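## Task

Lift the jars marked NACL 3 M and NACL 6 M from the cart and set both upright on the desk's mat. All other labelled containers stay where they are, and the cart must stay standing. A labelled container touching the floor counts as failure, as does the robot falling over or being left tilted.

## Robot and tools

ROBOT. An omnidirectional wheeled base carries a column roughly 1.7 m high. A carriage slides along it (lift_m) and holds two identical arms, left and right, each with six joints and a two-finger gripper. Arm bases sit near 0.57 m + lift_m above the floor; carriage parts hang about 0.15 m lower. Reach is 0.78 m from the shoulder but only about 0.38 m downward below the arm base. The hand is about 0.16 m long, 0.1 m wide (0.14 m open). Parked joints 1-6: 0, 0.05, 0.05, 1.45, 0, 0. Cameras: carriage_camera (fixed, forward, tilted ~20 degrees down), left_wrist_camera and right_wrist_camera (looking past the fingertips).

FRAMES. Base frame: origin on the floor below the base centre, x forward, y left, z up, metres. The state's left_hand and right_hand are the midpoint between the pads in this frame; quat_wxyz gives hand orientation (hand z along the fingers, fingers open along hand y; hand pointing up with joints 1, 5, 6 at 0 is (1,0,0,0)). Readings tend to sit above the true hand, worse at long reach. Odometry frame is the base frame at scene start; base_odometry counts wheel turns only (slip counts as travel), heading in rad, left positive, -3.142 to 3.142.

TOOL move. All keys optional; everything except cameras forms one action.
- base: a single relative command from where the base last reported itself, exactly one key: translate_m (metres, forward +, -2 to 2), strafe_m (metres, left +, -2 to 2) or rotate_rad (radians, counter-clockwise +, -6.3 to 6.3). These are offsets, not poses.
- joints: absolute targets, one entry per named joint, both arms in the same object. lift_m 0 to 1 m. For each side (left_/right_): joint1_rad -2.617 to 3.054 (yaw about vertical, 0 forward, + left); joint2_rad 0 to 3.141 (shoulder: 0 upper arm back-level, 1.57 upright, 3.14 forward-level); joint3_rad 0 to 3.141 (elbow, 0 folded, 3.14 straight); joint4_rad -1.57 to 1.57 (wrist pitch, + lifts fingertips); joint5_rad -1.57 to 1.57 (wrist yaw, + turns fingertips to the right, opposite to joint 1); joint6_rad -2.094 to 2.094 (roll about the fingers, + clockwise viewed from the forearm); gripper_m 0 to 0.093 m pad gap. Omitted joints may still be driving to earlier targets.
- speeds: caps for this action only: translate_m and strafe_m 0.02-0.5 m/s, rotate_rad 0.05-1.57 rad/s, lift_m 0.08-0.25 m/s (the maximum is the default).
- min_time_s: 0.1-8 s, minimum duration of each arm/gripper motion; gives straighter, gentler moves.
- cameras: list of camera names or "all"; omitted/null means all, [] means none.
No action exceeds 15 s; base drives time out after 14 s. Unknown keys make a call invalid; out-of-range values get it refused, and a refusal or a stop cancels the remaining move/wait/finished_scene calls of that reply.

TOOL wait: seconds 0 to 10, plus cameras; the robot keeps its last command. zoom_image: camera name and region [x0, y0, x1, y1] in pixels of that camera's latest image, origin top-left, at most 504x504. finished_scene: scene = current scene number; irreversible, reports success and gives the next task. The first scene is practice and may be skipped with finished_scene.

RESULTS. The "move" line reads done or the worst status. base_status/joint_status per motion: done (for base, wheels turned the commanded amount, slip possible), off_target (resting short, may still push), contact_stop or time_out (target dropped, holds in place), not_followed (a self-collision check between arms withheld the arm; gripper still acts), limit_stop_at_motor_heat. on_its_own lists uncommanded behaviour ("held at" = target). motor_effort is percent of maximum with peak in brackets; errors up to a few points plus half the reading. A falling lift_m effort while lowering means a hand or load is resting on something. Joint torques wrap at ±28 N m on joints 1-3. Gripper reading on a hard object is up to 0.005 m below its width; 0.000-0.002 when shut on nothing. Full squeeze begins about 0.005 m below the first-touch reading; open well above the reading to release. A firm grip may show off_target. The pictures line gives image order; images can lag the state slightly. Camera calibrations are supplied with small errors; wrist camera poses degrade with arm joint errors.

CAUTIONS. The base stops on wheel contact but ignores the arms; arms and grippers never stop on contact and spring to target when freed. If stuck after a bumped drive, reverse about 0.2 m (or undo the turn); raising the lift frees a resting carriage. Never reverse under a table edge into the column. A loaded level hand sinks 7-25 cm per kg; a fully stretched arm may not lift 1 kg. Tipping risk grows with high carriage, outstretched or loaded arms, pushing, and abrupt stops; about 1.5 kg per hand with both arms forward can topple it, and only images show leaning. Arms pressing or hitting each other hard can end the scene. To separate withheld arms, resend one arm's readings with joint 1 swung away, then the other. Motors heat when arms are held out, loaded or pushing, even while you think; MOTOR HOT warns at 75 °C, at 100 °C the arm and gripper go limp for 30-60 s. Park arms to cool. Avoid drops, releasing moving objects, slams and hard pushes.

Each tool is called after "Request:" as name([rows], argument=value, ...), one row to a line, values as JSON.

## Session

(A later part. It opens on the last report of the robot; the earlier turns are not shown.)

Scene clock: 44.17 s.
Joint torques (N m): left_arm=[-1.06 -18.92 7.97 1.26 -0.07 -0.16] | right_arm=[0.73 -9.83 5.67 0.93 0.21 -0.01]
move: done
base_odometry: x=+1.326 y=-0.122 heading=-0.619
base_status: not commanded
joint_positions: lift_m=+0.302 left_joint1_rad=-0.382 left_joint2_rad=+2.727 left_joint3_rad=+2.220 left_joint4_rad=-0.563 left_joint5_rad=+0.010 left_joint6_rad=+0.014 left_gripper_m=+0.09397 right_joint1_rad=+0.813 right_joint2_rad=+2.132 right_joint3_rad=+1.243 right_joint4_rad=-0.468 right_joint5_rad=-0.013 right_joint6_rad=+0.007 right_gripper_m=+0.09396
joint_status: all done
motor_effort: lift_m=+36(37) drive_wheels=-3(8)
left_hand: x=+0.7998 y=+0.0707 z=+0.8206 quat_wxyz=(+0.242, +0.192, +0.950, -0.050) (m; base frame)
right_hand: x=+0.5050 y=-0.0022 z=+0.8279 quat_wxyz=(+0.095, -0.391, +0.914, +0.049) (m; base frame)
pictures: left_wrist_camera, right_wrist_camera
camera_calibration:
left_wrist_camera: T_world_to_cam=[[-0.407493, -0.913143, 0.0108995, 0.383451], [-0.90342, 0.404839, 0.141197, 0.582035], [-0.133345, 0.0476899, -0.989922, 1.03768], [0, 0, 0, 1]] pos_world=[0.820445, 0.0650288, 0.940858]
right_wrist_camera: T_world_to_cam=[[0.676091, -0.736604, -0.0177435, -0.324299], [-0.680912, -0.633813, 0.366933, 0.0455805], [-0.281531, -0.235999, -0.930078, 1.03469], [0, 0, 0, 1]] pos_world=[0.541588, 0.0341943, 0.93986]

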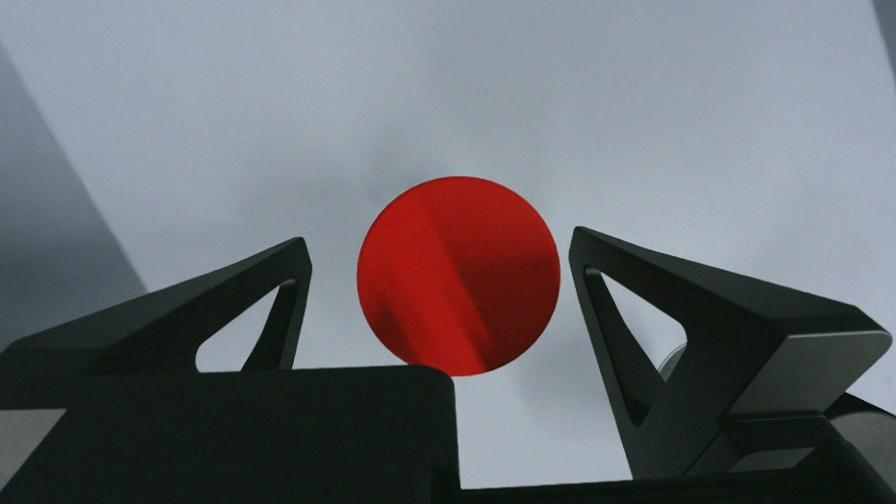

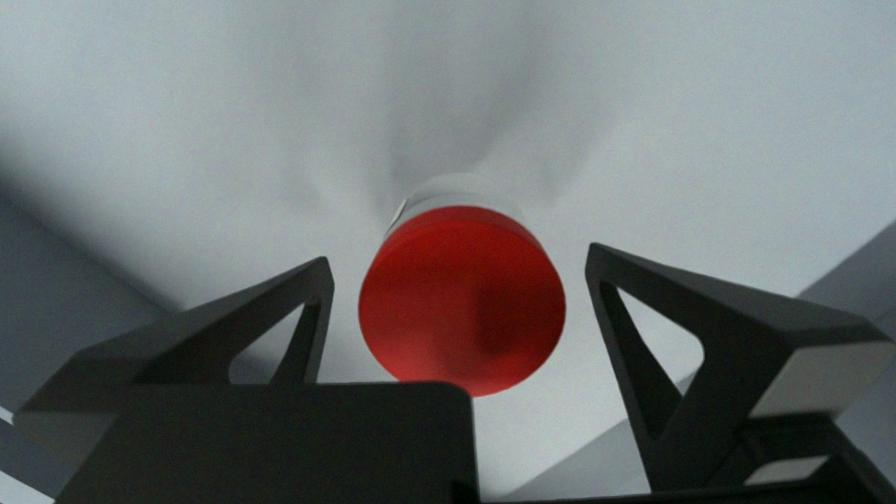

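Request:
move(joints={"left_joint1_rad":-0.402}, cameras=["left_wrist_camera"])

Request:
move(joints={"left_gripper_m":0.048,"right_gripper_m":0.048}, min_time_s=3)

Scene clock: 44.97 s.
Joint torques (N m): left_arm=[-0.76 -19.08 8.05 1.25 -0.08 -0.17] | right_arm=[0.69 -9.84 5.7 0.92 0.22 -0.01]
move: done
base_odometry: x=+1.326 y=-0.122 heading=-0.619
base_status: not commanded
joint_positions: lift_m=+0.302 left_joint1_rad=-0.398 left_joint2_rad=+2.727 left_joint3_rad=+2.220 left_joint4_rad=-0.563 left_joint5_rad=+0.009 left_joint6_rad=+0.014 left_gripper_m=+0.09397 right_joint1_rad=+0.813 right_joint2_rad=+2.132 right_joint3_rad=+1.243 right_joint4_rad=-0.468 right_joint5_rad=-0.013 right_joint6_rad=+0.007 right_gripper_m=+0.09396
joint_status: all done
motor_effort: lift_m=+35(36) drive_wheels=-2(7)
left_hand: x=+0.7960 y=+0.0615 z=+0.8206 quat_wxyz=(+0.242, +0.200, +0.948, -0.052) (m; base frame)
right_hand: x=+0.5051 y=-0.0022 z=+0.8279 quat_wxyz=(+0.095, -0.391, +0.914, +0.048) (m; base frame)
pictures: left_wrist_camera
camera_calibration:
left_wrist_camera: T_world_to_cam=[[-0.421906, -0.906578, 0.010565, 0.384886], [-0.896913, 0.419054, 0.14121, 0.576251], [-0.132445, 0.0501014, -0.989923, 1.03674], [0, 0, 0, 1]] pos_world=[0.816545, 0.0555063, 0.940859]

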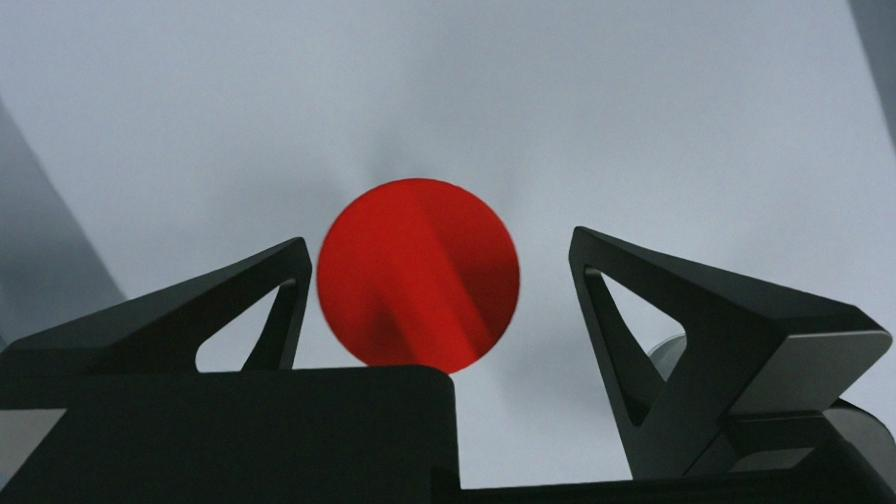

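Scene clock: 48.23 s.
Joint torques (N m): left_arm=[-0.72 -19.06 7.95 1.25 -0.04 -0.17] | right_arm=[0.64 -9.95 5.67 0.92 0.21 -0.02]
move: off_target
base_odometry: x=+1.326 y=-0.122 heading=-0.619
base_status: not commanded
joint_positions: lift_m=+0.302 left_joint1_rad=-0.399 left_joint2_rad=+2.727 left_joint3_rad=+2.220 left_joint4_rad=-0.563 left_joint5_rad=+0.007 left_joint6_rad=+0.014 left_gripper_m=+0.05412 right_joint1_rad=+0.813 right_joint2_rad=+2.132 right_joint3_rad=+1.243 right_joint4_rad=-0.468 right_joint5_rad=-0.013 right_joint6_rad=+0.007 right_gripper_m=+0.05430
joint_status: left_gripper_m off_target (ended at +0.05415, target +0.04800); right_gripper_m off_target (ended at +0.05432, target +0.04800)
motor_effort: lift_m=+35(36) drive_wheels=+7(7)
left_hand: x=+0.7959 y=+0.0613 z=+0.8206 quat_wxyz=(+0.242, +0.200, +0.948, -0.050) (m; base frame)
right_hand: x=+0.5051 y=-0.0022 z=+0.8279 quat_wxyz=(+0.095, -0.391, +0.914, +0.048) (m; base frame)
pictures: carriage_camera, left_wrist_camera, right_wrist_camera
camera_calibration:
carriage_camera: T_world_to_cam=[[-0.0301167, -0.999264, -0.0237735, 0.034656], [-0.352417, 0.0328724, -0.935266, 1.26158], [0.935359, -0.0197889, -0.353147, 0.334159], [0, 0, 0, 1]] pos_world=[0.133088, -0.000228057, 1.29875]
left_wrist_camera: T_world_to_cam=[[-0.421487, -0.906795, 0.0084063, 0.386083], [-0.897229, 0.41835, 0.141294, 0.576486], [-0.131642, 0.0520113, -0.989932, 1.03599], [0, 0, 0, 1]] pos_world=[0.816349, 0.0550424, 0.94086]
right_wrist_camera: T_world_to_cam=[[0.676036, -0.736664, -0.0173718, -0.324644], [-0.681063, -0.633664, 0.366911, 0.0456797], [-0.281298, -0.236214, -0.930094, 1.03458], [0, 0, 0, 1]] pos_world=[0.541608, 0.0341751, 0.93986]

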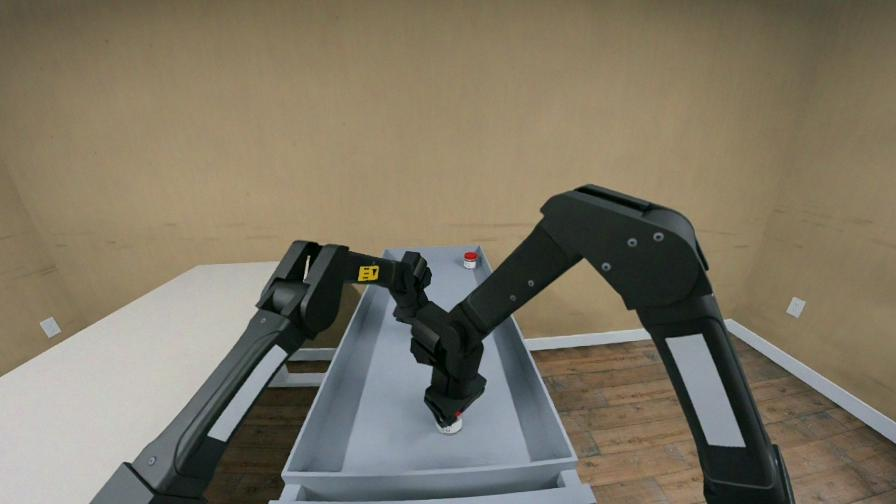

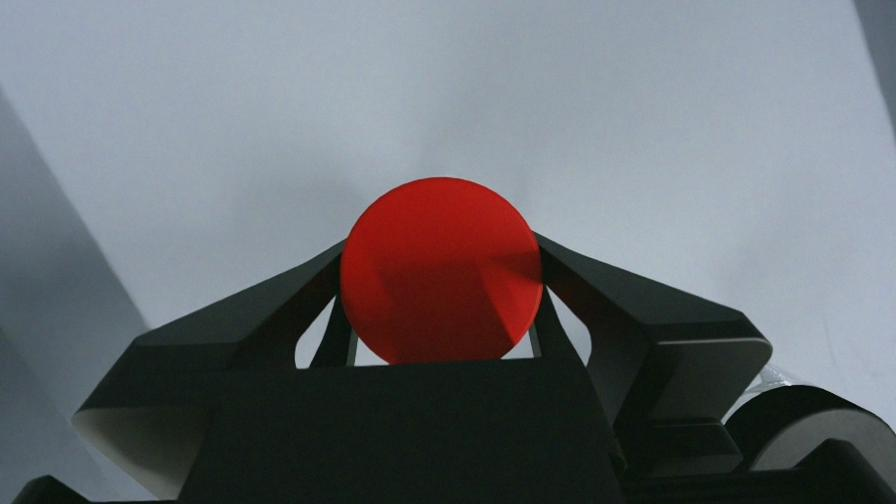

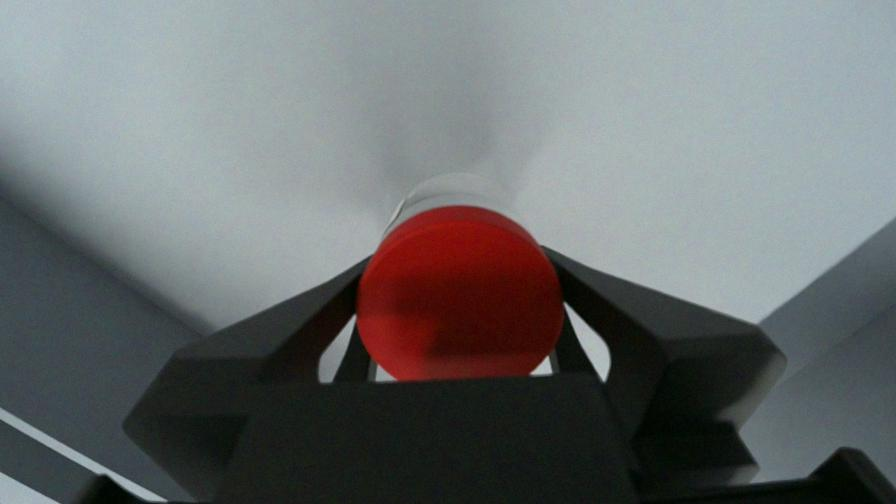

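Request:
move(joints={"lift_m":0.6}, speeds={"lift_m":0.12}, cameras=["carriage_camera"])

Request:
move(base={"translate_m":-0.62}, speeds={"translate_m":0.25}, joints={"left_joint1_rad":-0.477,"left_joint2_rad":2.194,"left_joint3_rad":1.215,"left_joint4_rad":-0.085,"right_joint1_rad":0.46,"right_joint2_rad":2.474,"right_joint3_rad":1.882,"right_joint4_rad":-0.75}, min_time_s=3, cameras=[])

Request:
move(base={"strafe_m":-0.45}, speeds={"strafe_m":0.35}, cameras=[])

Request:
move(base={"rotate_rad":1.57}, speeds={"rotate_rad":0.6})

Scene clock: 55.13 s.
Joint torques (N m): left_arm=[-0.66 -19.28 7.84 1.31 -0.05 -0.16] | right_arm=[0.69 -10.39 5.82 0.98 0.2 -0.01]
move: done
base_odometry: x=+1.326 y=-0.122 heading=-0.619
base_status: not commanded
joint_positions: lift_m=+0.600 left_joint1_rad=-0.399 left_joint2_rad=+2.731 left_joint3_rad=+2.220 left_joint4_rad=-0.568 left_joint5_rad=+0.007 left_joint6_rad=+0.014 left_gripper_m=+0.05412 right_joint1_rad=+0.814 right_joint2_rad=+2.134 right_joint3_rad=+1.241 right_joint4_rad=-0.475 right_joint5_rad=-0.013 right_joint6_rad=+0.007 right_gripper_m=+0.05430
joint_status: all done
motor_effort: lift_m=+43(51) drive_wheels=+7(8)
left_hand: x=+0.7944 y=+0.0620 z=+1.1156 quat_wxyz=(+0.238, +0.200, +0.949, -0.050) (m; base frame)
right_hand: x=+0.5030 y=-0.0043 z=+1.1233 quat_wxyz=(+0.090, -0.391, +0.915, +0.046) (m; base frame)
pictures: carriage_camera
camera_calibration:
carriage_camera: T_world_to_cam=[[-0.0301167, -0.999264, -0.0237735, 0.0417269], [-0.352417, 0.0328724, -0.935266, 1.53976], [0.935359, -0.0197889, -0.353147, 0.439195], [0, 0, 0, 1]] pos_world=[0.133088, -0.000228057, 1.59617]

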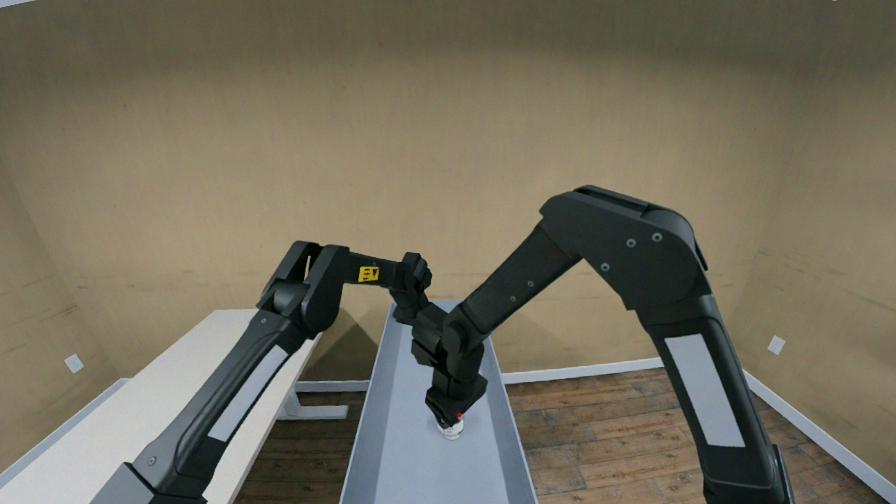

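Scene clock: 58.90 s.
Joint torques (N m): left_arm=[-0.81 -18.19 4.33 1.36 -0.04 -0.16] | right_arm=[-0.49 -11.74 8.87 0.95 0.2 -0.01]
move: done
base_odometry: x=+0.821 y=+0.237 heading=-0.619
base_status: done
joint_positions: lift_m=+0.600 left_joint1_rad=-0.473 left_joint2_rad=+2.246 left_joint3_rad=+1.223 left_joint4_rad=-0.111 left_joint5_rad=+0.006 left_joint6_rad=+0.014 left_gripper_m=+0.05411 right_joint1_rad=+0.467 right_joint2_rad=+2.463 right_joint3_rad=+1.853 right_joint4_rad=-0.749 right_joint5_rad=-0.011 right_joint6_rad=+0.007 right_gripper_m=+0.05430
joint_status: all done
motor_effort: lift_m=+42(43) drive_wheels=+0(21)
left_hand: x=+0.6384 y=+0.0904 z=+1.0995 quat_wxyz=(+0.210, +0.236, +0.947, -0.052) (m; base frame)
right_hand: x=+0.6788 y=-0.0719 z=+1.1281 quat_wxyz=(+0.101, -0.227, +0.968, +0.030) (m; base frame)
pictures: none
No camera images: "cameras" was empty.

Scene clock: 61.97 s.
Joint torques (N m): left_arm=[-0.31 -18.17 4.34 1.31 -0.02 -0.16] | right_arm=[0.32 -11.75 8.66 0.95 0.19 -0.01]
move: done
base_odometry: x=+0.560 y=-0.129 heading=-0.619
base_status: done
joint_positions: lift_m=+0.600 left_joint1_rad=-0.478 left_joint2_rad=+2.246 left_joint3_rad=+1.223 left_joint4_rad=-0.107 left_joint5_rad=+0.005 left_joint6_rad=+0.014 left_gripper_m=+0.05411 right_joint1_rad=+0.459 right_joint2_rad=+2.463 right_joint3_rad=+1.855 right_joint4_rad=-0.750 right_joint5_rad=-0.011 right_joint6_rad=+0.007 right_gripper_m=+0.05430
joint_status: not commanded
motor_effort: lift_m=+43(43) drive_wheels=+0(19)
left_hand: x=+0.6382 y=+0.0882 z=+1.0999 quat_wxyz=(+0.212, +0.238, +0.946, -0.052) (m; base frame)
right_hand: x=+0.6813 y=-0.0755 z=+1.1287 quat_wxyz=(+0.102, -0.223, +0.969, +0.030) (m; base frame)
pictures: none
No camera images: "cameras" was empty.

Scene clock: 65.63 s.
Joint torques (N m): left_arm=[-0.8 -18.17 4.37 1.26 -0.03 -0.17] | right_arm=[-0.06 -11.71 8.66 0.99 0.19 -0.01]
move: done
base_odometry: x=+0.560 y=-0.129 heading=+0.951
base_status: done
joint_positions: lift_m=+0.600 left_joint1_rad=-0.476 left_joint2_rad=+2.246 left_joint3_rad=+1.223 left_joint4_rad=-0.100 left_joint5_rad=+0.005 left_joint6_rad=+0.014 left_gripper_m=+0.05411 right_joint1_rad=+0.462 right_joint2_rad=+2.463 right_joint3_rad=+1.855 right_joint4_rad=-0.753 right_joint5_rad=-0.010 right_joint6_rad=+0.007 right_gripper_m=+0.05430
joint_status: not commanded
motor_effort: lift_m=+42(44) drive_wheels=+9(18)
left_hand: x=+0.6399 y=+0.0882 z=+1.1007 quat_wxyz=(+0.215, +0.237, +0.946, -0.053) (m; base frame)
right_hand: x=+0.6799 y=-0.0747 z=+1.1285 quat_wxyz=(+0.100, -0.225, +0.969, +0.029) (m; base frame)
pictures: carriage_camera, left_wrist_camera, right_wrist_camera
camera_calibration:
carriage_camera: T_world_to_cam=[[-0.0301167, -0.999264, -0.0237735, 0.0417269], [-0.352417, 0.0328724, -0.935266, 1.53976], [0.935359, -0.0197889, -0.353147, 0.439195], [0, 0, 0, 1]] pos_world=[0.133088, -0.000228057, 1.59617]
left_wrist_camera: T_world_to_cam=[[-0.48889, -0.872303, 0.00858198, 0.382245], [-0.855019, 0.481108, 0.19359, 0.295582], [-0.172998, 0.0873067, -0.981045, 1.30489], [0, 0, 0, 1]] pos_world=[0.665349, 0.077301, 1.21966]
right_wrist_camera: T_world_to_cam=[[0.380566, -0.924647, -0.0140156, -0.307893], [-0.856493, -0.358149, 0.371683, 0.142988], [-0.348696, -0.129446, -0.928254, 1.39804], [0, 0, 0, 1]] pos_world=[0.727134, -0.0525102, 1.24028]

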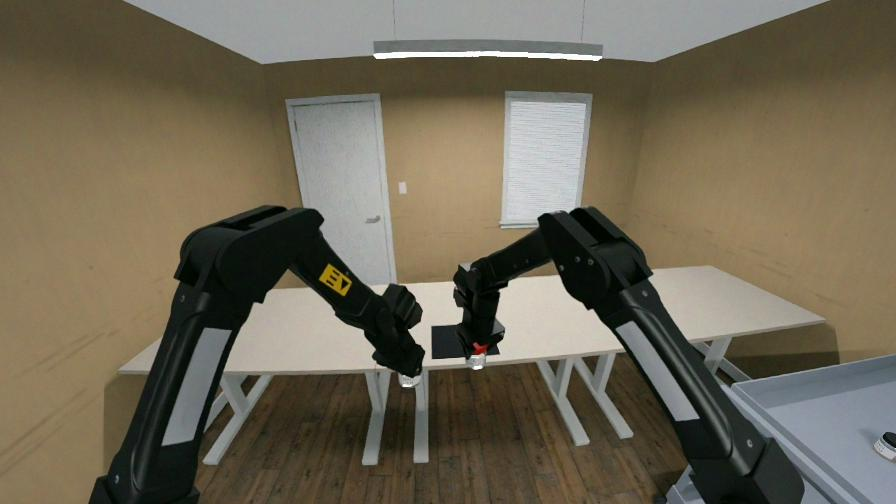

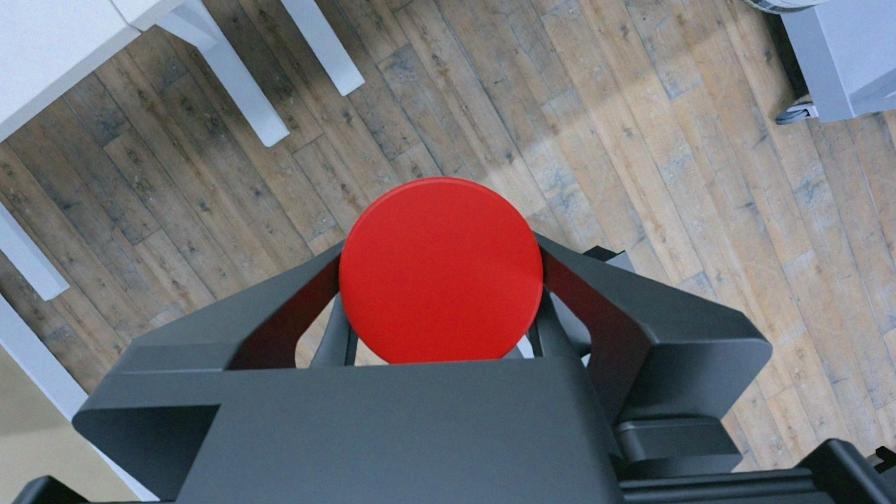

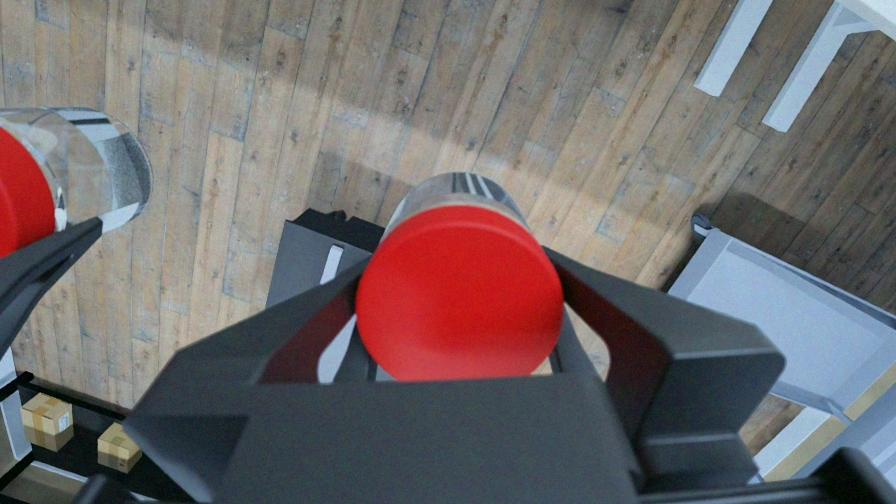

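Request:
move(base={"strafe_m":-0.107}, speeds={"strafe_m":0.2}, joints={"left_joint2_rad":2.15}, cameras=[])

Request:
move(base={"translate_m":0.32}, speeds={"translate_m":0.2})

Request:
zoom_image(camera="carriage_camera", region=[350, 330, 560, 470])

Scene clock: 68.80 s.
Joint torques (N m): left_arm=[-0.17 -16.88 4.6 1.34 -0.04 -0.16] | right_arm=[0.29 -11.74 8.64 0.99 0.17 -0.02]
move: done
base_odometry: x=+0.647 y=-0.191 heading=+0.951
base_status: done
joint_positions: lift_m=+0.600 left_joint1_rad=-0.480 left_joint2_rad=+2.190 left_joint3_rad=+1.223 left_joint4_rad=-0.100 left_joint5_rad=+0.005 left_joint6_rad=+0.014 left_gripper_m=+0.05411 right_joint1_rad=+0.458 right_joint2_rad=+2.463 right_joint3_rad=+1.855 right_joint4_rad=-0.754 right_joint5_rad=-0.009 right_joint6_rad=+0.007 right_gripper_m=+0.05430
joint_status: all done
motor_effort: lift_m=+42(43) drive_wheels=+9(15)
left_hand: x=+0.6481 y=+0.0820 z=+1.1262 quat_wxyz=(+0.242, +0.237, +0.939, -0.060) (m; base frame)
right_hand: x=+0.6808 y=-0.0766 z=+1.1285 quat_wxyz=(+0.100, -0.223, +0.969, +0.028) (m; base frame)
pictures: none
No camera images: "cameras" was empty.

Scene clock: 71.47 s.
Joint torques (N m): left_arm=[-0.1 -16.84 4.62 1.35 -0.03 -0.16] | right_arm=[0.25 -11.86 8.66 1 0.18 -0.01]
move: done
base_odometry: x=+0.833 y=+0.069 heading=+0.951
base_status: done
joint_positions: lift_m=+0.600 left_joint1_rad=-0.478 left_joint2_rad=+2.190 left_joint3_rad=+1.223 left_joint4_rad=-0.101 left_joint5_rad=+0.005 left_joint6_rad=+0.014 left_gripper_m=+0.05411 right_joint1_rad=+0.458 right_joint2_rad=+2.465 right_joint3_rad=+1.855 right_joint4_rad=-0.755 right_joint5_rad=-0.009 right_joint6_rad=+0.007 right_gripper_m=+0.05430
joint_status: not commanded
motor_effort: lift_m=+42(43) drive_wheels=-4(17)
left_hand: x=+0.6484 y=+0.0829 z=+1.1262 quat_wxyz=(+0.241, +0.236, +0.939, -0.059) (m; base frame)
right_hand: x=+0.6803 y=-0.0768 z=+1.1277 quat_wxyz=(+0.099, -0.223, +0.969, +0.028) (m; base frame)
pictures: carriage_camera, left_wrist_camera, right_wrist_camera
camera_calibration:
carriage_camera: T_world_to_cam=[[-0.0301167, -0.999264, -0.0237735, 0.0417269], [-0.352417, 0.0328724, -0.935266, 1.53976], [0.935359, -0.0197889, -0.353147, 0.439195], [0, 0, 0, 1]] pos_world=[0.133088, -0.000228057, 1.59617]
left_wrist_camera: T_world_to_cam=[[-0.490754, -0.87127, 0.00698751, 0.384494], [-0.862346, 0.486843, 0.139078, 0.366131], [-0.124576, 0.0622275, -0.990257, 1.31284], [0, 0, 0, 1]] pos_world=[0.667973, 0.0750546, 1.24644]
right_wrist_camera: T_world_to_cam=[[0.376858, -0.926179, -0.0130522, -0.308706], [-0.857011, -0.353991, 0.374463, 0.140388], [-0.35144, -0.129933, -0.92715, 1.39771], [0, 0, 0, 1]] pos_world=[0.727865, -0.0546113, 1.23929]

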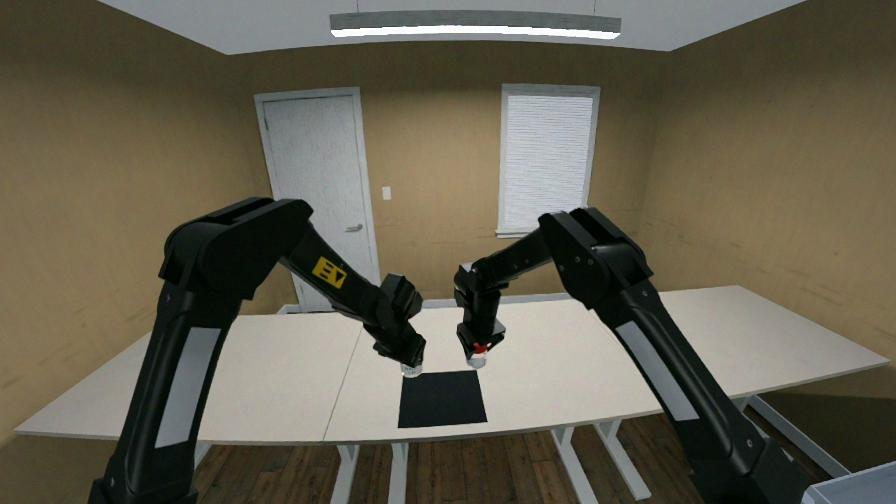

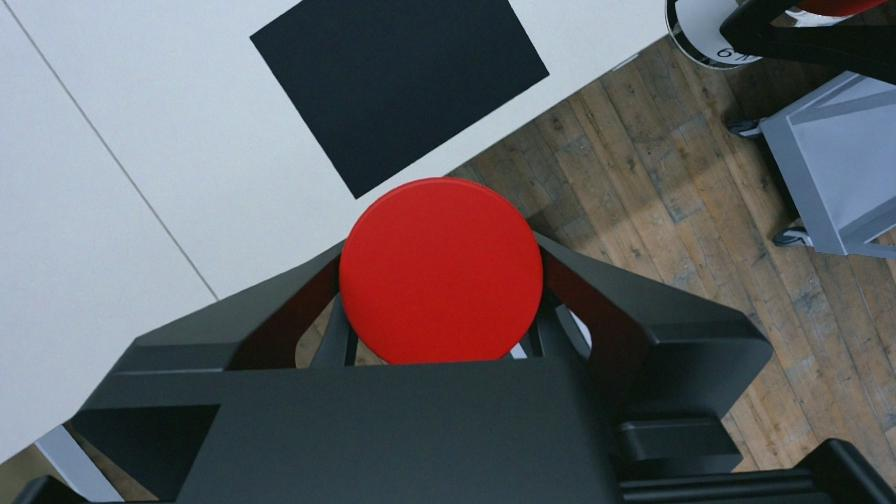

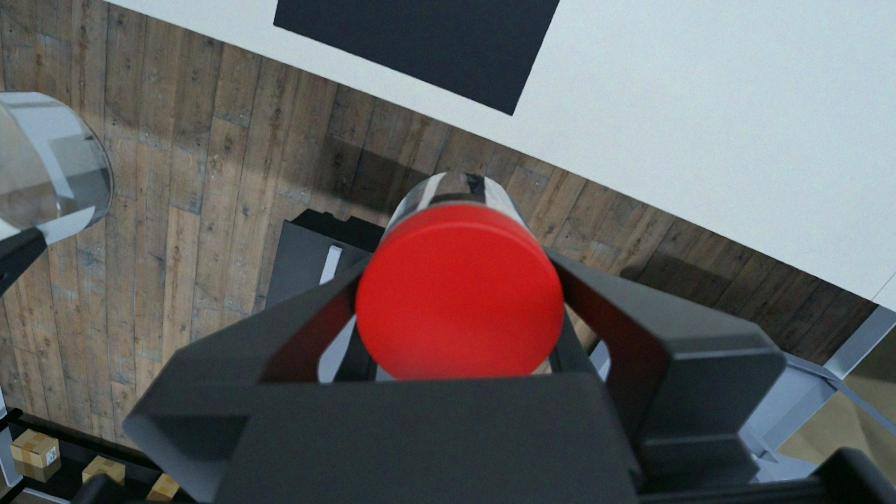

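Scaled by 2.400.

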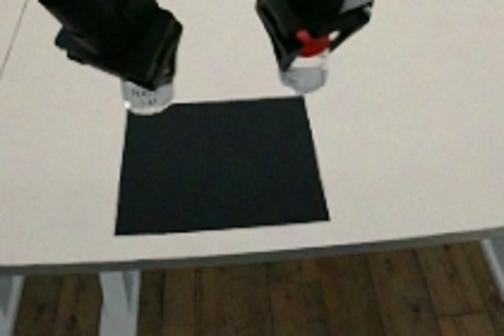

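Request:
move(base={"translate_m":0.2}, speeds={"translate_m":0.15}, cameras=[])

Request:
move(base={"strafe_m":0.018}, speeds={"strafe_m":0.05}, joints={"lift_m":0.32})

Request:
zoom_image(camera="carriage_camera", region=[350, 330, 550, 470])

Scene clock: 75.70 s.
Joint torques (N m): left_arm=[-0.54 -16.99 4.59 1.37 0 -0.16] | right_arm=[0.31 -11.86 8.65 1.02 0.16 -0.01]
move: done
base_odometry: x=+0.950 y=+0.232 heading=+0.950
base_status: done
joint_positions: lift_m=+0.600 left_joint1_rad=-0.478 left_joint2_rad=+2.190 left_joint3_rad=+1.223 left_joint4_rad=-0.101 left_joint5_rad=+0.005 left_joint6_rad=+0.014 left_gripper_m=+0.05411 right_joint1_rad=+0.458 right_joint2_rad=+2.466 right_joint3_rad=+1.855 right_joint4_rad=-0.756 right_joint5_rad=-0.009 right_joint6_rad=+0.007 right_gripper_m=+0.05430
joint_status: not commanded
motor_effort: lift_m=+42(43) drive_wheels=-3(20)
left_hand: x=+0.6484 y=+0.0828 z=+1.1262 quat_wxyz=(+0.241, +0.236, +0.939, -0.060) (m; base frame)
right_hand: x=+0.6800 y=-0.0770 z=+1.1273 quat_wxyz=(+0.098, -0.223, +0.969, +0.028) (m; base frame)
pictures: none
No camera images: "cameras" was empty.

Scene clock: 77.37 s.
Joint torques (N m): left_arm=[-0.55 -15.9 4.92 1.38 -0.04 -0.16] | right_arm=[0.42 -13.27 7.72 0.99 0.16 -0.01]
move: done
base_odometry: x=+0.935 y=+0.242 heading=+0.950
base_status: done
joint_positions: lift_m=+0.320 left_joint1_rad=-0.478 left_joint2_rad=+2.180 left_joint3_rad=+1.218 left_joint4_rad=-0.100 left_joint5_rad=+0.005 left_joint6_rad=+0.014 left_gripper_m=+0.05411 right_joint1_rad=+0.459 right_joint2_rad=+2.480 right_joint3_rad=+1.864 right_joint4_rad=-0.757 right_joint5_rad=-0.007 right_joint6_rad=+0.007 right_gripper_m=+0.05430
joint_status: all done
motor_effort: lift_m=+36(37) drive_wheels=+7(13)
left_hand: x=+0.6484 y=+0.0829 z=+0.8497 quat_wxyz=(+0.244, +0.236, +0.939, -0.060) (m; base frame)
right_hand: x=+0.6804 y=-0.0764 z=+0.8436 quat_wxyz=(+0.096, -0.224, +0.970, +0.026) (m; base frame)
pictures: carriage_camera, left_wrist_camera, right_wrist_camera
camera_calibration:
carriage_camera: T_world_to_cam=[[-0.0301167, -0.999264, -0.0237735, 0.0350832], [-0.352417, 0.0328724, -0.935266, 1.27839], [0.935359, -0.0197889, -0.353147, 0.340504], [0, 0, 0, 1]] pos_world=[0.133088, -0.000228057, 1.31671]
left_wrist_camera: T_world_to_cam=[[-0.4905, -0.871413, 0.00695791, 0.386298], [-0.863234, 0.486959, 0.133031, 0.410301], [-0.119313, 0.0592453, -0.991088, 1.03666], [0, 0, 0, 1]] pos_world=[0.667352, 0.0754086, 0.97015]
right_wrist_camera: T_world_to_cam=[[0.3775, -0.925948, -0.0106943, -0.314545], [-0.85473, -0.352862, 0.38069, 0.24032], [-0.356273, -0.13457, -0.924641, 1.13519], [0, 0, 0, 1]] pos_world=[0.728588, -0.0536897, 0.954794]

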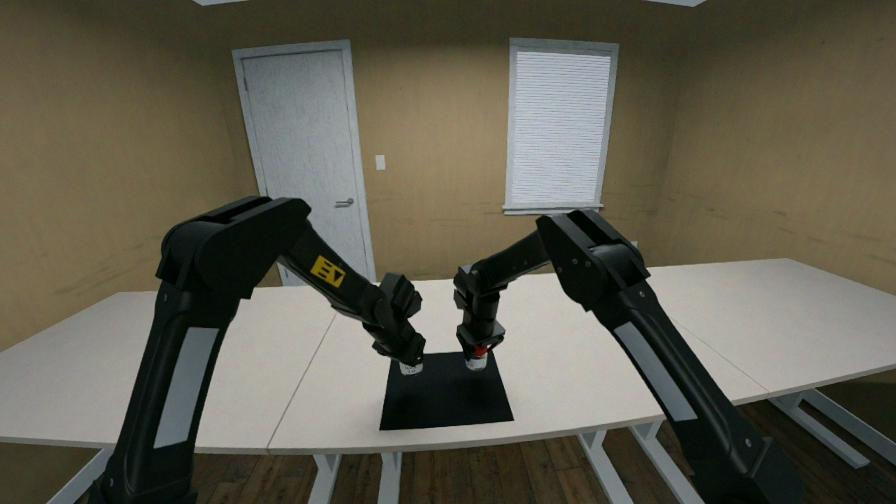

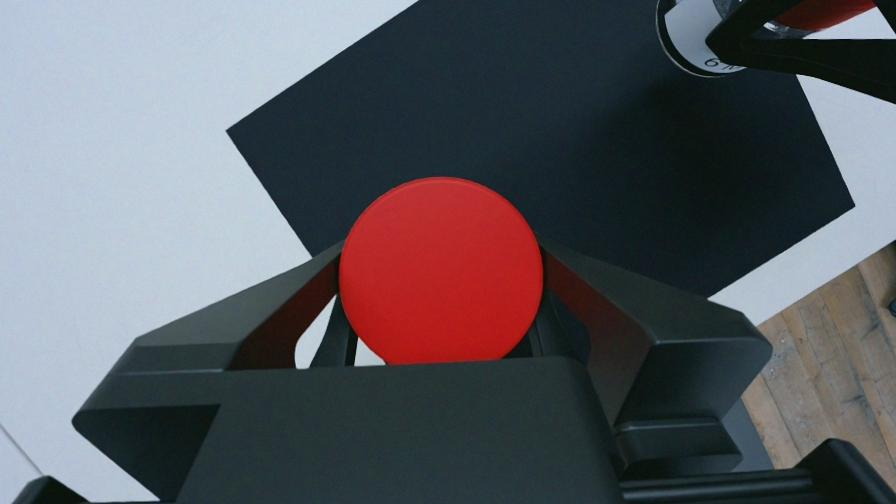

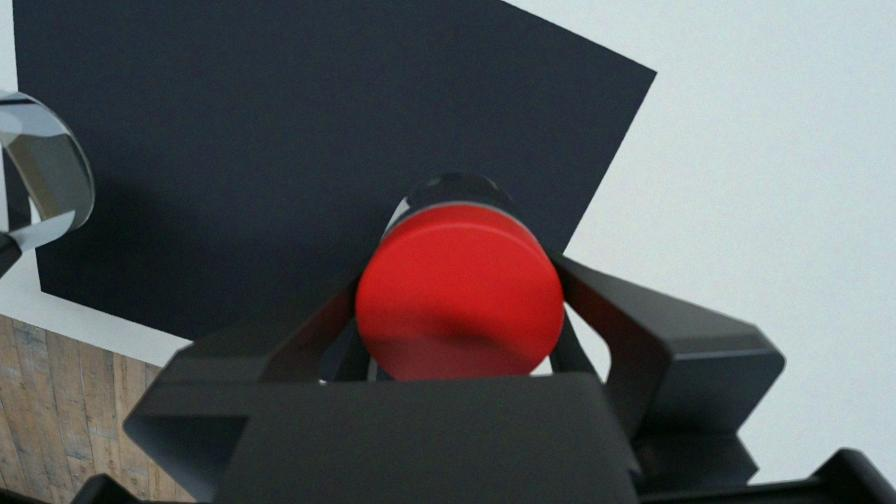

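Scaled by 2.520.

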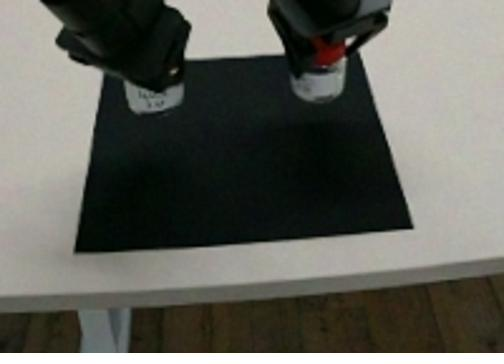

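Request:
move(joints={"left_joint2_rad":2.195,"left_joint4_rad":-0.04,"lift_m":0.295}, speeds={"lift_m":0.1}, min_time_s=1, cameras=["carriage_camera"])

Request:
zoom_image(camera="carriage_camera", region=[350, 330, 550, 470])

Scene clock: 79.60 s.
Joint torques (N m): left_arm=[-0.27 -12.48 5.04 1.49 -0.03 -0.16] | right_arm=[0.34 -13.33 7.64 1.01 0.15 -0.01]
move: done
base_odometry: x=+0.935 y=+0.242 heading=+0.950
base_status: not commanded
joint_positions: lift_m=+0.295 left_joint1_rad=-0.478 left_joint2_rad=+2.189 left_joint3_rad=+1.218 left_joint4_rad=-0.068 left_joint5_rad=+0.005 left_joint6_rad=+0.014 left_gripper_m=+0.05411 right_joint1_rad=+0.459 right_joint2_rad=+2.481 right_joint3_rad=+1.866 right_joint4_rad=-0.758 right_joint5_rad=-0.007 right_joint6_rad=+0.007 right_gripper_m=+0.05430
joint_status: all done
motor_effort: lift_m=+36(37) drive_wheels=+8(8)
left_hand: x=+0.6532 y=+0.0804 z=+0.8245 quat_wxyz=(+0.255, +0.235, +0.936, -0.063) (m; base frame)
right_hand: x=+0.6806 y=-0.0763 z=+0.8187 quat_wxyz=(+0.096, -0.224, +0.970, +0.026) (m; base frame)
pictures: carriage_camera
camera_calibration:
carriage_camera: T_world_to_cam=[[-0.0301167, -0.999264, -0.0237735, 0.0344887], [-0.352417, 0.0328724, -0.935266, 1.255], [0.935359, -0.0197889, -0.353147, 0.331674], [0, 0, 0, 1]] pos_world=[0.133088, -0.000228057, 1.29171]

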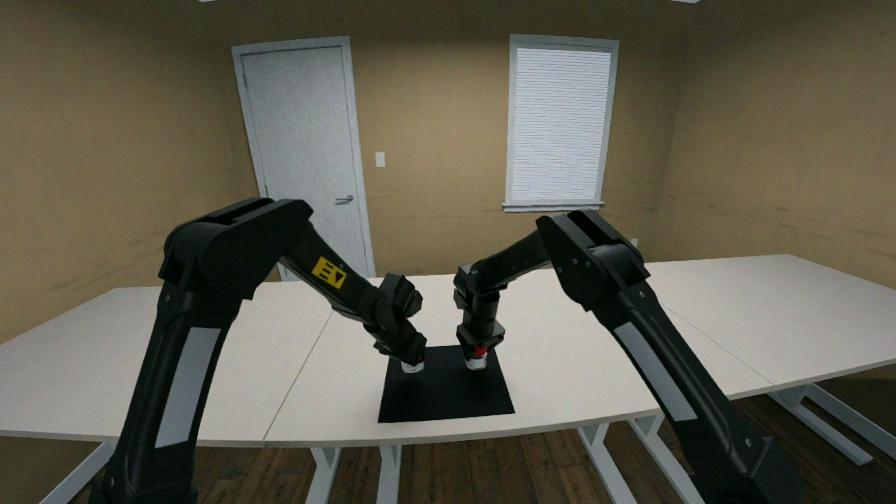

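Scaled by 2.520.

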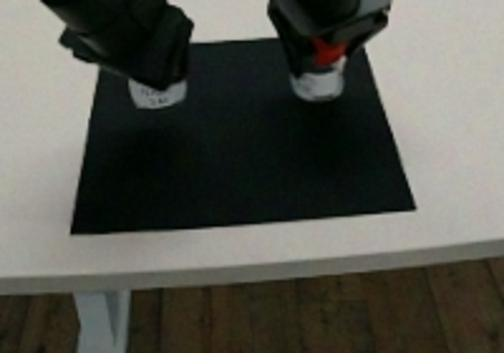

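Request:
move(joints={"left_joint2_rad":2.235,"left_joint4_rad":-0.045}, min_time_s=1, cameras=[])

Request:
move(joints={"lift_m":0.283}, speeds={"lift_m":0.08}, cameras=[])

Request:
move(joints={"lift_m":0.277}, speeds={"lift_m":0.08}, cameras=["carriage_camera"])

Request:
zoom_image(camera="carriage_camera", region=[370, 330, 520, 440])

Scene clock: 81.80 s.
Joint torques (N m): left_arm=[-0.39 -12.51 4.86 1.39 -0.04 -0.16] | right_arm=[0.28 -13.31 7.65 1.01 0.16 -0.01]
move: done
base_odometry: x=+0.935 y=+0.242 heading=+0.950
base_status: not commanded
joint_positions: lift_m=+0.295 left_joint1_rad=-0.478 left_joint2_rad=+2.228 left_joint3_rad=+1.218 left_joint4_rad=-0.066 left_joint5_rad=+0.005 left_joint6_rad=+0.014 left_gripper_m=+0.05411 right_joint1_rad=+0.459 right_joint2_rad=+2.481 right_joint3_rad=+1.866 right_joint4_rad=-0.758 right_joint5_rad=-0.007 right_joint6_rad=+0.007 right_gripper_m=+0.05430
joint_status: all done
motor_effort: lift_m=+37(37) drive_wheels=+8(8)
left_hand: x=+0.6474 y=+0.0834 z=+0.8066 quat_wxyz=(+0.237, +0.236, +0.940, -0.059) (m; base frame)
right_hand: x=+0.6806 y=-0.0763 z=+0.8187 quat_wxyz=(+0.096, -0.224, +0.970, +0.026) (m; base frame)
pictures: none
No camera images: "cameras" was empty.

Scene clock: 82.40 s.
Joint torques (N m): left_arm=[-0.44 -13.39 5.07 1.33 -0.03 -0.16] | right_arm=[0.28 -13.34 7.64 1 0.16 0]
move: done
base_odometry: x=+0.935 y=+0.242 heading=+0.950
base_status: not commanded
joint_positions: lift_m=+0.283 left_joint1_rad=-0.478 left_joint2_rad=+2.235 left_joint3_rad=+1.218 left_joint4_rad=-0.059 left_joint5_rad=+0.005 left_joint6_rad=+0.014 left_gripper_m=+0.05411 right_joint1_rad=+0.459 right_joint2_rad=+2.481 right_joint3_rad=+1.867 right_joint4_rad=-0.757 right_joint5_rad=-0.007 right_joint6_rad=+0.007 right_gripper_m=+0.05430
joint_status: all done
motor_effort: lift_m=+37(37) drive_wheels=+8(8)
left_hand: x=+0.6479 y=+0.0832 z=+0.7927 quat_wxyz=(+0.238, +0.236, +0.940, -0.059) (m; base frame)
right_hand: x=+0.6811 y=-0.0761 z=+0.8069 quat_wxyz=(+0.097, -0.223, +0.970, +0.027) (m; base frame)
pictures: none
No camera images: "cameras" was empty.

Scene clock: 82.97 s.
Joint torques (N m): left_arm=[-0.43 -12.15 4.96 1.35 0 -0.16] | right_arm=[0.31 -13.12 7.16 1.01 0.15 -0.01]
move: done
base_odometry: x=+0.935 y=+0.242 heading=+0.950
base_status: not commanded
joint_positions: lift_m=+0.278 left_joint1_rad=-0.478 left_joint2_rad=+2.225 left_joint3_rad=+1.218 left_joint4_rad=-0.063 left_joint5_rad=+0.005 left_joint6_rad=+0.014 left_gripper_m=+0.05411 right_joint1_rad=+0.459 right_joint2_rad=+2.480 right_joint3_rad=+1.872 right_joint4_rad=-0.756 right_joint5_rad=-0.008 right_joint6_rad=+0.007 right_gripper_m=+0.05429
joint_status: all done
motor_effort: lift_m=+32(33) drive_wheels=+8(8)
left_hand: x=+0.6487 y=+0.0828 z=+0.7909 quat_wxyz=(+0.241, +0.236, +0.940, -0.059) (m; base frame)
right_hand: x=+0.6830 y=-0.0753 z=+0.8033 quat_wxyz=(+0.100, -0.223, +0.969, +0.028) (m; base frame)
pictures: carriage_camera
camera_calibration:
carriage_camera: T_world_to_cam=[[-0.0301167, -0.999264, -0.0237735, 0.0340689], [-0.352417, 0.0328724, -0.935266, 1.23848], [0.935359, -0.0197889, -0.353147, 0.325437], [0, 0, 0, 1]] pos_world=[0.133088, -0.000228057, 1.27405]

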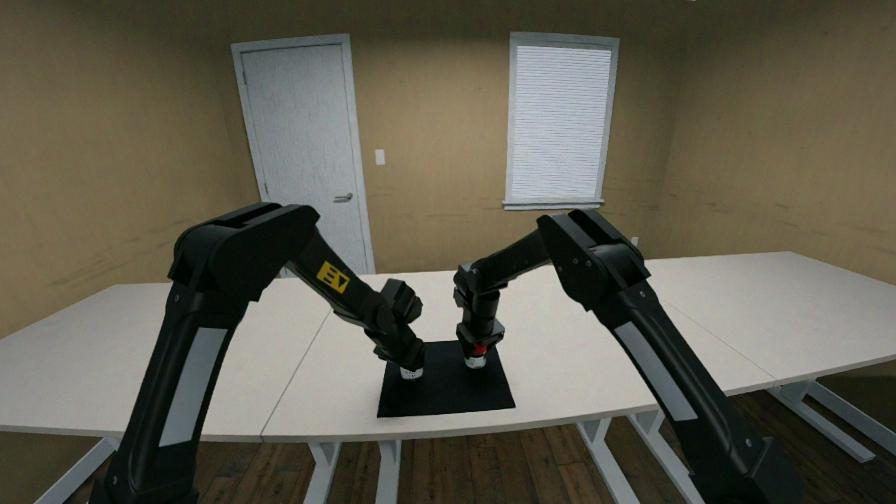

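Scaled by 3.360.

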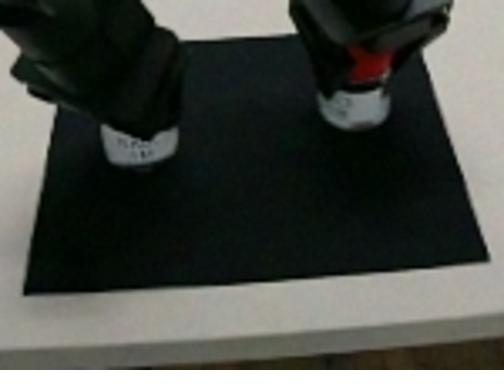

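Request:
move(joints={"left_gripper_m":0.093,"right_gripper_m":0.093}, min_time_s=3, cameras=["left_wrist_camera","right_wrist_camera"])

Scene clock: 86.93 s.
Joint torques (N m): left_arm=[-0.39 -12.33 4.89 1.35 -0.03 -0.16] | right_arm=[0.32 -13.23 7.13 1.01 0.16 -0.01]
move: done
base_odometry: x=+0.935 y=+0.242 heading=+0.950
base_status: not commanded
joint_positions: lift_m=+0.278 left_joint1_rad=-0.478 left_joint2_rad=+2.227 left_joint3_rad=+1.218 left_joint4_rad=-0.061 left_joint5_rad=+0.005 left_joint6_rad=+0.014 left_gripper_m=+0.09297 right_joint1_rad=+0.459 right_joint2_rad=+2.480 right_joint3_rad=+1.872 right_joint4_rad=-0.756 right_joint5_rad=-0.008 right_joint6_rad=+0.007 right_gripper_m=+0.09289
joint_status: all done
motor_effort: lift_m=+32(33) drive_wheels=+8(8)
left_hand: x=+0.6488 y=+0.0828 z=+0.7904 quat_wxyz=(+0.241, +0.236, +0.940, -0.059) (m; base frame)
right_hand: x=+0.6830 y=-0.0753 z=+0.8033 quat_wxyz=(+0.100, -0.223, +0.969, +0.028) (m; base frame)
pictures: left_wrist_camera, right_wrist_camera
camera_calibration:
left_wrist_camera: T_world_to_cam=[[-0.490296, -0.871529, 0.00687679, 0.386731], [-0.862466, 0.486304, 0.140218, 0.412432], [-0.125548, 0.0628173, -0.990097, 0.980878], [0, 0, 0, 1]] pos_world=[0.668468, 0.0748637, 0.910675]
right_wrist_camera: T_world_to_cam=[[0.377304, -0.926016, -0.0116999, -0.313969], [-0.857738, -0.354192, 0.372605, 0.26669], [-0.349182, -0.13055, -0.927916, 1.09708], [0, 0, 0, 1]] pos_world=[0.730291, -0.0530574, 0.914951]

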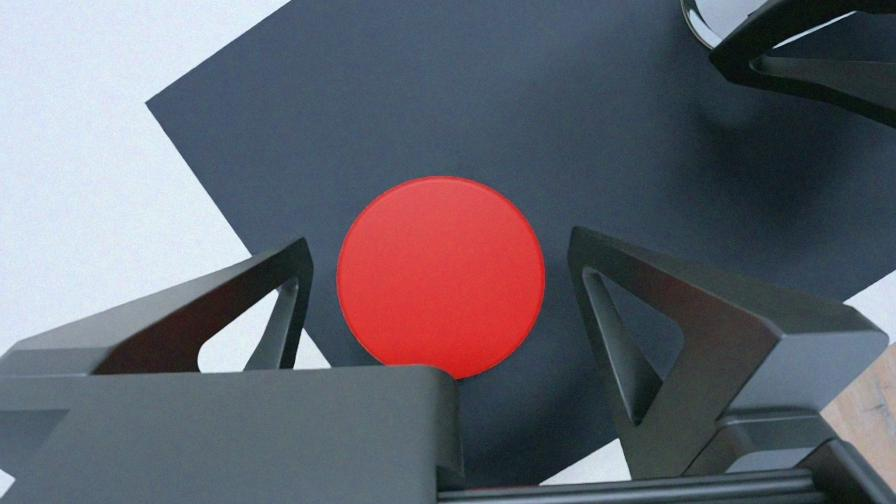

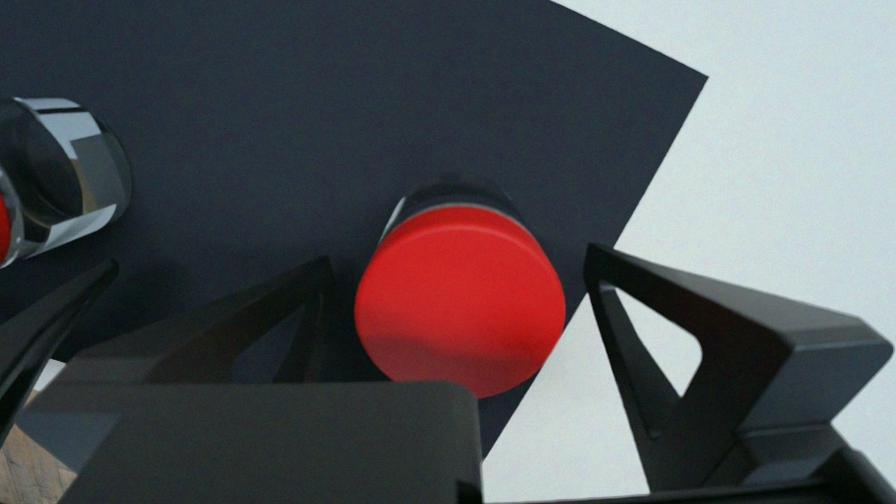

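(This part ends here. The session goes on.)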